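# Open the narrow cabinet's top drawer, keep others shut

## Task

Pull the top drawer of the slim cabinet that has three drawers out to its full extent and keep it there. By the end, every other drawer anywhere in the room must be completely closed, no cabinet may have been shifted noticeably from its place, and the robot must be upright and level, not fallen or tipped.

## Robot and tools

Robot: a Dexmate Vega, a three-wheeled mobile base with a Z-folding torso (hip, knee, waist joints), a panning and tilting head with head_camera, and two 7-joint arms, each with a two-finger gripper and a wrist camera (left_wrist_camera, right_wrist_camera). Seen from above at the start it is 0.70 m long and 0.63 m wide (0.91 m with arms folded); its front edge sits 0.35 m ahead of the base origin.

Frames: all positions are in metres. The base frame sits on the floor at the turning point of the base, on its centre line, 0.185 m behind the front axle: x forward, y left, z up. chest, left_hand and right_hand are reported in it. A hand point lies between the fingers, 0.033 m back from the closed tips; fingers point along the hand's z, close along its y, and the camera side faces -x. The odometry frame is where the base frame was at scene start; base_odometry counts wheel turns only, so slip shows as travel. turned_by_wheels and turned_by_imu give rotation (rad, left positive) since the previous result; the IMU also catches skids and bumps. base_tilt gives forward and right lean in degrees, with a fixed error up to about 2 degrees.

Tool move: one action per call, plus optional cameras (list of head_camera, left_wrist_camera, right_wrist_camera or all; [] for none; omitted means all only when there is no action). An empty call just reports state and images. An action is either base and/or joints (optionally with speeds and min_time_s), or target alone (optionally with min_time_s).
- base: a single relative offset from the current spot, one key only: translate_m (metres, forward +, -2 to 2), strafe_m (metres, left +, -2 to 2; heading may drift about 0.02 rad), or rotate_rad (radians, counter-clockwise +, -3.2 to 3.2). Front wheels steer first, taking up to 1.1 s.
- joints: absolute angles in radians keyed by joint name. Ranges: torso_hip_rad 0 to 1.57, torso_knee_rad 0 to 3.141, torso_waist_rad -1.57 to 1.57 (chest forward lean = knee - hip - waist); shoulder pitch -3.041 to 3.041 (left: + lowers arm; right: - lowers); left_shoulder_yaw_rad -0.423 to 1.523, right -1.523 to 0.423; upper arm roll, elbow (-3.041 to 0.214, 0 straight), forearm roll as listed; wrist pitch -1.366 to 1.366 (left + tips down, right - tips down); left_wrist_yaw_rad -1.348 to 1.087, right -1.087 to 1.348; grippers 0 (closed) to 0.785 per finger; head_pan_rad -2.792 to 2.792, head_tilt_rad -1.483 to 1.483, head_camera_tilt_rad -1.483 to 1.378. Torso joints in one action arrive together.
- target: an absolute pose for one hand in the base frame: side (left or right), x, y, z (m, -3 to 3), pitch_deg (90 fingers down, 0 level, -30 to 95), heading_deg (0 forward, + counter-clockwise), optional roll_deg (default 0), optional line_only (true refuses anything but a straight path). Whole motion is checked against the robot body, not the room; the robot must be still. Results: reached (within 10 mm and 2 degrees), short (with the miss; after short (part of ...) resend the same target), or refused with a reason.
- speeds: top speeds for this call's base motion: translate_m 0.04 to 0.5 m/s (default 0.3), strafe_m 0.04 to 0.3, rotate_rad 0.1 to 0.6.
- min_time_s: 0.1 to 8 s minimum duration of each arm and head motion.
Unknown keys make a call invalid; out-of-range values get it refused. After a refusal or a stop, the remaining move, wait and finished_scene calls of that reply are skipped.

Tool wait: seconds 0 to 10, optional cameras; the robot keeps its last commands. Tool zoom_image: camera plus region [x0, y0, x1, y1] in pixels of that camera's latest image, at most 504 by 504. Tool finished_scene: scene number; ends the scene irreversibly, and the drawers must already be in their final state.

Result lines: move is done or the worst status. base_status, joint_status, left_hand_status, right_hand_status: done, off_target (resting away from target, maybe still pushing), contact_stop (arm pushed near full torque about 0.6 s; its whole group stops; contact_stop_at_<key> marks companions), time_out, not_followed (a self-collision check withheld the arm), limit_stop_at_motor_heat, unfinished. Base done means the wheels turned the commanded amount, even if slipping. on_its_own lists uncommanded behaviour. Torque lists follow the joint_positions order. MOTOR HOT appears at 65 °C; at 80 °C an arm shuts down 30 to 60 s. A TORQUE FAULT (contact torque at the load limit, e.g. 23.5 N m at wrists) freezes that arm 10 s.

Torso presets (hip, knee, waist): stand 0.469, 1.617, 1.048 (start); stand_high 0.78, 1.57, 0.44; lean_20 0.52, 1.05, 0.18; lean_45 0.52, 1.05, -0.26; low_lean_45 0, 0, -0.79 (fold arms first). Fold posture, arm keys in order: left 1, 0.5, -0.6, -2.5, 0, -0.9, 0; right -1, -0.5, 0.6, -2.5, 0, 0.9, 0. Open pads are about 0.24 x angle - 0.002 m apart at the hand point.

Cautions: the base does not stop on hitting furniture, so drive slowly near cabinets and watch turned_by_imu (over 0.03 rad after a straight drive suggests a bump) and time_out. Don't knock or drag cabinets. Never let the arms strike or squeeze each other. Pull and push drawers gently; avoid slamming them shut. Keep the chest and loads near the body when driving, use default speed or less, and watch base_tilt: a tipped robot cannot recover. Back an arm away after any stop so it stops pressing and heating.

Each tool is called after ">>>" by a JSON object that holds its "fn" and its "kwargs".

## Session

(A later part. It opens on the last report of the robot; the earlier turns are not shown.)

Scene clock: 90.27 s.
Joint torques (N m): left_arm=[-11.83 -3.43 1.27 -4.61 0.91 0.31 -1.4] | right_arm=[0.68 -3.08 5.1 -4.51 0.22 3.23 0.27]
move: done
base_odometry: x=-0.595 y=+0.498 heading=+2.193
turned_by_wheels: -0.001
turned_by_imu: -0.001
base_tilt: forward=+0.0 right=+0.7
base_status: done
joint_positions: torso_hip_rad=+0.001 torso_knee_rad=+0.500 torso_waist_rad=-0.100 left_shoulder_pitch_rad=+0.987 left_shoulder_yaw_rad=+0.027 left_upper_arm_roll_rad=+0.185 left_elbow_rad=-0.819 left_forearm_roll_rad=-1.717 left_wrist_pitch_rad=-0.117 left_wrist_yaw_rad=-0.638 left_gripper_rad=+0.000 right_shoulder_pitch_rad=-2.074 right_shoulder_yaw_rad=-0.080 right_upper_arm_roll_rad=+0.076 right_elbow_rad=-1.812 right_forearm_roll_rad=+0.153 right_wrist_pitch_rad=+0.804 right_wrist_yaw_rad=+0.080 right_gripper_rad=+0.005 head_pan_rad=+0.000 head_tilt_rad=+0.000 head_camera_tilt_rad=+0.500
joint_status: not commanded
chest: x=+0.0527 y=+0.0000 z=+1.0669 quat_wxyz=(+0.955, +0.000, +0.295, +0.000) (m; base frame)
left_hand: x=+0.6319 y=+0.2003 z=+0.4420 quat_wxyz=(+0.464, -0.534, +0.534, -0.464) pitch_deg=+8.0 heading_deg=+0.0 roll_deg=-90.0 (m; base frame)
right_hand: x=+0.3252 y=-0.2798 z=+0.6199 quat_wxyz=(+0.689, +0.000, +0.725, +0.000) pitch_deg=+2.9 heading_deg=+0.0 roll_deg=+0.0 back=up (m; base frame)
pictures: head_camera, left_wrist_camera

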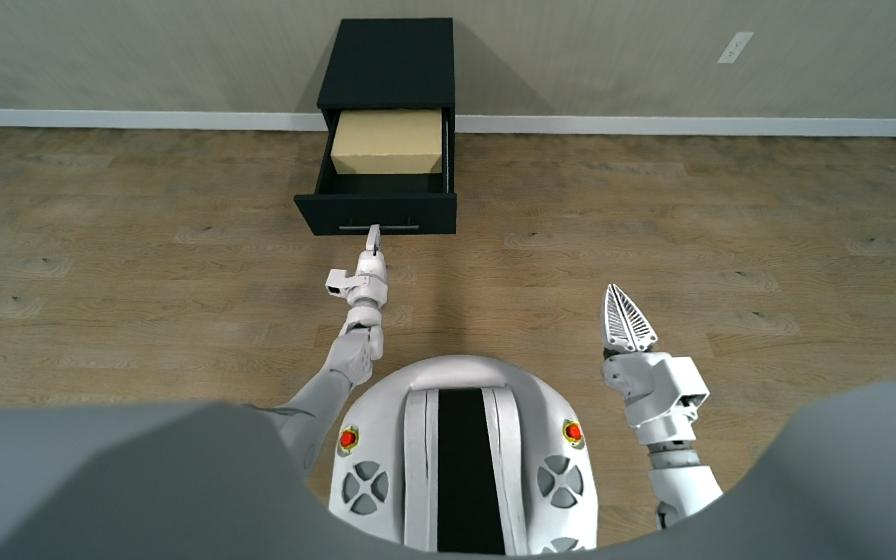

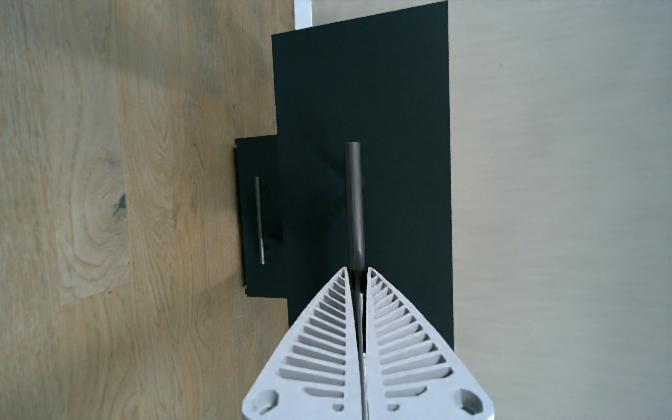

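>>> {"fn": "move", "kwargs": {"joints": {"left_gripper_rad": 0.15}}}

>>> {"fn": "move", "kwargs": {"target": {"side": "left", "x": 0.65, "y": 0.2, "z": 0.442, "pitch_deg": 8, "heading_deg": 0, "roll_deg": 90, "line_only": true}, "cameras": ["left_wrist_camera"]}}

>>> {"fn": "move", "kwargs": {"joints": {"left_gripper_rad": 0.0}, "cameras": ["head_camera", "left_wrist_camera"]}}

>>> {"fn": "move", "kwargs": {"base": {"translate_m": -0.02}, "speeds": {"translate_m": 0.04}, "cameras": ["head_camera", "left_wrist_camera"]}}

Scene clock: 91.27 s.
Joint torques (N m): left_arm=[-11.52 -1.91 1.63 -5.07 0.83 0.25 -1.28] | right_arm=[0.91 -3.42 5.2 -4.24 0.4 2.9 0.1]
move: done
base_odometry: x=-0.595 y=+0.498 heading=+2.193
turned_by_wheels: +0.000
turned_by_imu: +0.000
base_tilt: forward=+0.0 right=+0.7
base_status: not commanded
joint_positions: torso_hip_rad=+0.001 torso_knee_rad=+0.500 torso_waist_rad=-0.100 left_shoulder_pitch_rad=+0.987 left_shoulder_yaw_rad=+0.027 left_upper_arm_roll_rad=+0.185 left_elbow_rad=-0.819 left_forearm_roll_rad=-1.717 left_wrist_pitch_rad=-0.116 left_wrist_yaw_rad=-0.638 left_gripper_rad=+0.150 right_shoulder_pitch_rad=-2.074 right_shoulder_yaw_rad=-0.080 right_upper_arm_roll_rad=+0.076 right_elbow_rad=-1.812 right_forearm_roll_rad=+0.153 right_wrist_pitch_rad=+0.804 right_wrist_yaw_rad=+0.080 right_gripper_rad=+0.005 head_pan_rad=+0.000 head_tilt_rad=+0.000 head_camera_tilt_rad=+0.500
joint_status: all done
chest: x=+0.0527 y=+0.0000 z=+1.0669 quat_wxyz=(+0.955, +0.000, +0.295, +0.000) (m; base frame)
left_hand: x=+0.6319 y=+0.2002 z=+0.4419 quat_wxyz=(+0.464, -0.534, +0.534, -0.464) pitch_deg=+8.0 heading_deg=+0.0 roll_deg=-90.0 (m; base frame)
right_hand: x=+0.3252 y=-0.2798 z=+0.6199 quat_wxyz=(+0.689, +0.000, +0.725, +0.000) pitch_deg=+2.9 heading_deg=+0.0 roll_deg=+0.0 back=up (m; base frame)
pictures: none

Scene clock: 93.00 s.
Joint torques (N m): left_arm=[-17.89 -2.01 -2.37 -3.87 0.22 0.6 -1.34] | right_arm=[1.54 -2.29 5.58 -5.4 0.47 2.55 0.33]
move: done
base_odometry: x=-0.595 y=+0.498 heading=+2.193
turned_by_wheels: +0.000
turned_by_imu: +0.000
base_tilt: forward=+0.0 right=+0.8
base_status: not commanded
joint_positions: torso_hip_rad=+0.001 torso_knee_rad=+0.500 torso_waist_rad=-0.100 left_shoulder_pitch_rad=+0.912 left_shoulder_yaw_rad=+0.018 left_upper_arm_roll_rad=+0.185 left_elbow_rad=-0.719 left_forearm_roll_rad=-1.722 left_wrist_pitch_rad=-0.108 left_wrist_yaw_rad=-0.662 left_gripper_rad=+0.150 right_shoulder_pitch_rad=-2.074 right_shoulder_yaw_rad=-0.080 right_upper_arm_roll_rad=+0.076 right_elbow_rad=-1.812 right_forearm_roll_rad=+0.153 right_wrist_pitch_rad=+0.804 right_wrist_yaw_rad=+0.080 right_gripper_rad=+0.005 head_pan_rad=+0.000 head_tilt_rad=+0.000 head_camera_tilt_rad=+0.500
joint_status: not commanded
chest: x=+0.0527 y=+0.0000 z=+1.0669 quat_wxyz=(+0.955, +0.000, +0.295, +0.000) (m; base frame)
left_hand: x=+0.6492 y=+0.2000 z=+0.4418 quat_wxyz=(+0.464, -0.534, +0.534, -0.464) pitch_deg=+8.0 heading_deg=+0.0 roll_deg=-90.0 (m; base frame)
left_hand_status: reached (straight line, planned for 0.7 s): 1 mm and 0.0 deg off.
right_hand: x=+0.3252 y=-0.2798 z=+0.6199 quat_wxyz=(+0.689, +0.000, +0.725, +0.000) pitch_deg=+2.9 heading_deg=+0.0 roll_deg=+0.0 back=up (m; base frame)
pictures: left_wrist_camera

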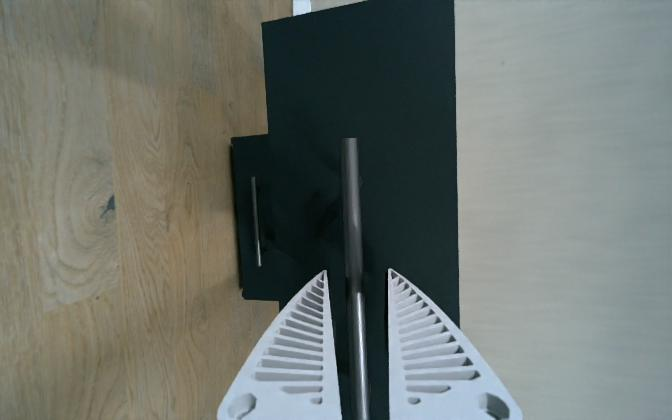

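Scene clock: 93.63 s.
Joint torques (N m): left_arm=[-19.16 -4.68 -2.84 -4.65 0.31 -0.57 -2.3] | right_arm=[1.34 -3.38 5.59 -5.26 0.23 2.32 0.37]
move: done
base_odometry: x=-0.595 y=+0.498 heading=+2.193
turned_by_wheels: +0.000
turned_by_imu: +0.000
base_tilt: forward=+0.0 right=+0.8
base_status: not commanded
joint_positions: torso_hip_rad=+0.001 torso_knee_rad=+0.500 torso_waist_rad=-0.100 left_shoulder_pitch_rad=+0.910 left_shoulder_yaw_rad=+0.017 left_upper_arm_roll_rad=+0.185 left_elbow_rad=-0.716 left_forearm_roll_rad=-1.722 left_wrist_pitch_rad=-0.108 left_wrist_yaw_rad=-0.663 left_gripper_rad=+0.000 right_shoulder_pitch_rad=-2.074 right_shoulder_yaw_rad=-0.080 right_upper_arm_roll_rad=+0.076 right_elbow_rad=-1.812 right_forearm_roll_rad=+0.153 right_wrist_pitch_rad=+0.804 right_wrist_yaw_rad=+0.080 right_gripper_rad=+0.005 head_pan_rad=+0.000 head_tilt_rad=+0.000 head_camera_tilt_rad=+0.500
joint_status: all done
chest: x=+0.0527 y=+0.0000 z=+1.0669 quat_wxyz=(+0.955, +0.000, +0.295, +0.000) (m; base frame)
left_hand: x=+0.6497 y=+0.2000 z=+0.4417 quat_wxyz=(+0.464, -0.534, +0.534, -0.464) pitch_deg=+8.1 heading_deg=+0.0 roll_deg=-90.0 (m; base frame)
right_hand: x=+0.3252 y=-0.2798 z=+0.6199 quat_wxyz=(+0.689, +0.000, +0.725, +0.000) pitch_deg=+2.9 heading_deg=+0.0 roll_deg=+0.0 back=up (m; base frame)
pictures: head_camera, left_wrist_camera

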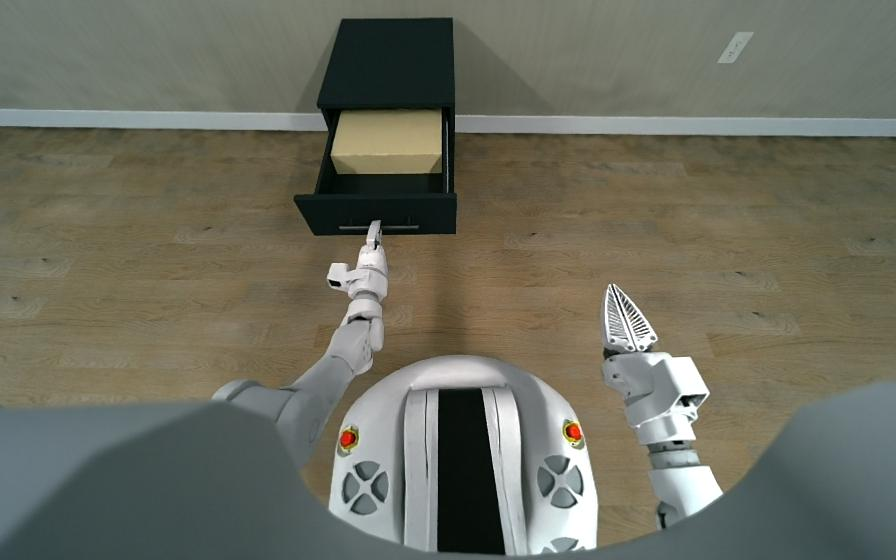

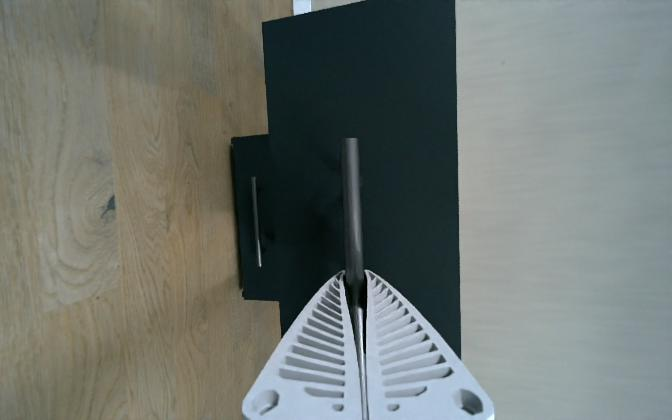

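Scene clock: 94.97 s.
Joint torques (N m): left_arm=[-16.65 -3.03 -3.5 -4.49 0.05 0.18 -1.01] | right_arm=[1.67 -4.14 5.48 -5.86 0.2 3.57 0.22]
move: done
base_odometry: x=-0.584 y=+0.482 heading=+2.192
turned_by_wheels: -0.001
turned_by_imu: -0.001
base_tilt: forward=+0.0 right=+0.8
base_status: done
joint_positions: torso_hip_rad=+0.001 torso_knee_rad=+0.500 torso_waist_rad=-0.100 left_shoulder_pitch_rad=+0.909 left_shoulder_yaw_rad=+0.017 left_upper_arm_roll_rad=+0.185 left_elbow_rad=-0.715 left_forearm_roll_rad=-1.722 left_wrist_pitch_rad=-0.108 left_wrist_yaw_rad=-0.663 left_gripper_rad=+0.000 right_shoulder_pitch_rad=-2.074 right_shoulder_yaw_rad=-0.080 right_upper_arm_roll_rad=+0.076 right_elbow_rad=-1.812 right_forearm_roll_rad=+0.153 right_wrist_pitch_rad=+0.804 right_wrist_yaw_rad=+0.080 right_gripper_rad=+0.005 head_pan_rad=+0.000 head_tilt_rad=+0.000 head_camera_tilt_rad=+0.500
joint_status: not commanded
chest: x=+0.0527 y=+0.0000 z=+1.0669 quat_wxyz=(+0.955, +0.000, +0.295, +0.000) (m; base frame)
left_hand: x=+0.6499 y=+0.2000 z=+0.4419 quat_wxyz=(+0.464, -0.534, +0.534, -0.464) pitch_deg=+8.0 heading_deg=+0.0 roll_deg=-90.0 (m; base frame)
right_hand: x=+0.3252 y=-0.2799 z=+0.6199 quat_wxyz=(+0.689, +0.000, +0.725, +0.000) pitch_deg=+2.9 heading_deg=+0.0 roll_deg=+0.0 back=up (m; base frame)
pictures: head_camera, left_wrist_camera

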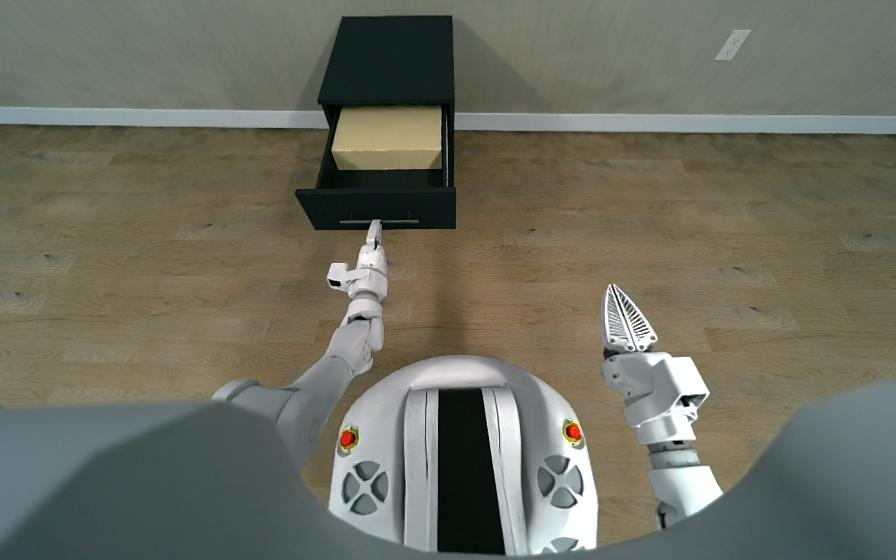

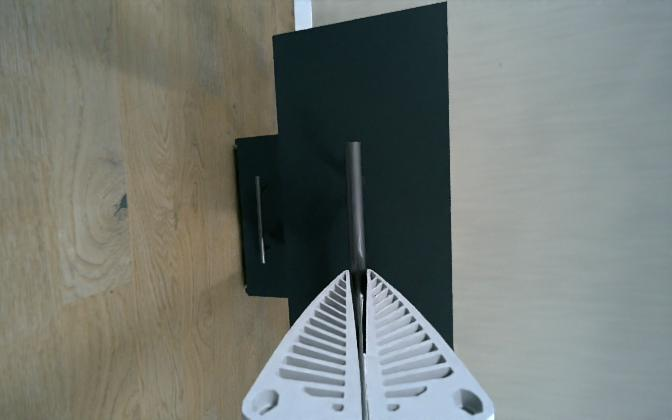

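>>> {"fn": "move", "kwargs": {"joints": {"left_gripper_rad": 0.3}}}

>>> {"fn": "move", "kwargs": {"base": {"translate_m": -0.15}, "cameras": ["head_camera"]}}

>>> {"fn": "finished_scene", "kwargs": {"scene": 1}}

Scene clock: 96.07 s.
Joint torques (N m): left_arm=[-15.75 -3.84 -3.27 -4.75 0.39 0.1 -0.74] | right_arm=[2.06 -3.92 5.69 -5.86 0.33 3.08 0.35]
move: done
base_odometry: x=-0.584 y=+0.482 heading=+2.192
turned_by_wheels: +0.000
turned_by_imu: +0.000
base_tilt: forward=+0.0 right=+0.7
base_status: not commanded
joint_positions: torso_hip_rad=+0.001 torso_knee_rad=+0.500 torso_waist_rad=-0.100 left_shoulder_pitch_rad=+0.909 left_shoulder_yaw_rad=+0.017 left_upper_arm_roll_rad=+0.185 left_elbow_rad=-0.715 left_forearm_roll_rad=-1.722 left_wrist_pitch_rad=-0.108 left_wrist_yaw_rad=-0.663 left_gripper_rad=+0.300 right_shoulder_pitch_rad=-2.074 right_shoulder_yaw_rad=-0.080 right_upper_arm_roll_rad=+0.076 right_elbow_rad=-1.812 right_forearm_roll_rad=+0.153 right_wrist_pitch_rad=+0.804 right_wrist_yaw_rad=+0.080 right_gripper_rad=+0.005 head_pan_rad=+0.000 head_tilt_rad=+0.000 head_camera_tilt_rad=+0.500
joint_status: all done
chest: x=+0.0527 y=+0.0000 z=+1.0669 quat_wxyz=(+0.955, +0.000, +0.295, +0.000) (m; base frame)
left_hand: x=+0.6498 y=+0.2000 z=+0.4419 quat_wxyz=(+0.464, -0.534, +0.534, -0.464) pitch_deg=+8.0 heading_deg=+0.0 roll_deg=-90.0 (m; base frame)
right_hand: x=+0.3252 y=-0.2799 z=+0.6199 quat_wxyz=(+0.689, +0.000, +0.725, +0.000) pitch_deg=+2.9 heading_deg=+0.0 roll_deg=+0.0 back=up (m; base frame)
pictures: none

Scene clock: 98.07 s.
Joint torques (N m): left_arm=[-18.31 -4.97 -2.86 -4.46 0.34 -0.61 -1.01] | right_arm=[0.62 -3.18 5.03 -5.33 0.24 2.71 0.23]
move: done
base_odometry: x=-0.496 y=+0.360 heading=+2.191
turned_by_wheels: -0.001
turned_by_imu: +0.000
base_tilt: forward=+0.0 right=+0.8
base_status: done
joint_positions: torso_hip_rad=+0.001 torso_knee_rad=+0.500 torso_waist_rad=-0.100 left_shoulder_pitch_rad=+0.909 left_shoulder_yaw_rad=+0.017 left_upper_arm_roll_rad=+0.185 left_elbow_rad=-0.715 left_forearm_roll_rad=-1.722 left_wrist_pitch_rad=-0.108 left_wrist_yaw_rad=-0.663 left_gripper_rad=+0.300 right_shoulder_pitch_rad=-2.074 right_shoulder_yaw_rad=-0.080 right_upper_arm_roll_rad=+0.076 right_elbow_rad=-1.812 right_forearm_roll_rad=+0.153 right_wrist_pitch_rad=+0.804 right_wrist_yaw_rad=+0.080 right_gripper_rad=+0.005 head_pan_rad=+0.000 head_tilt_rad=+0.000 head_camera_tilt_rad=+0.500
joint_status: not commanded
chest: x=+0.0527 y=+0.0000 z=+1.0669 quat_wxyz=(+0.955, +0.000, +0.295, +0.000) (m; base frame)
left_hand: x=+0.6498 y=+0.2000 z=+0.4419 quat_wxyz=(+0.464, -0.534, +0.534, -0.464) pitch_deg=+8.0 heading_deg=+0.0 roll_deg=-90.0 (m; base frame)
right_hand: x=+0.3252 y=-0.2799 z=+0.6199 quat_wxyz=(+0.689, +0.000, +0.725, +0.000) pitch_deg=+2.9 heading_deg=+0.0 roll_deg=+0.0 back=up (m; base frame)
pictures: head_camera

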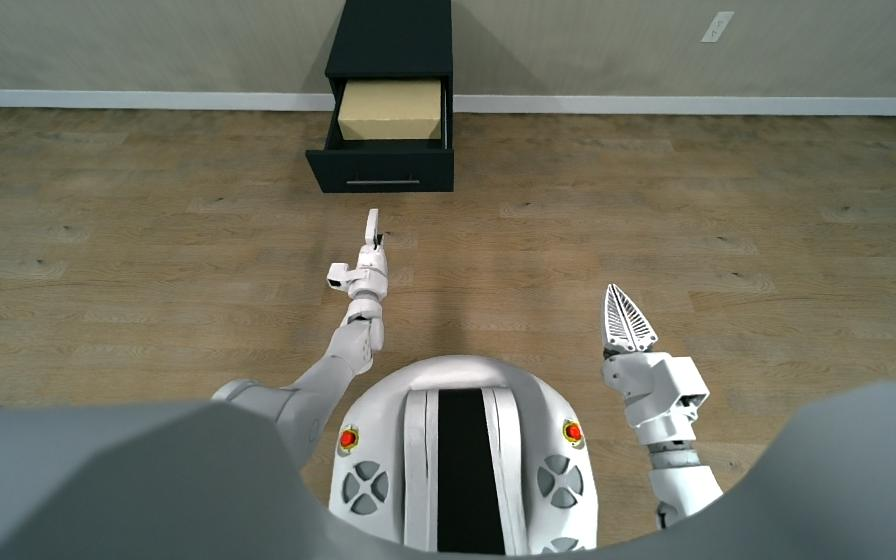

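The scene is finished: the task was done.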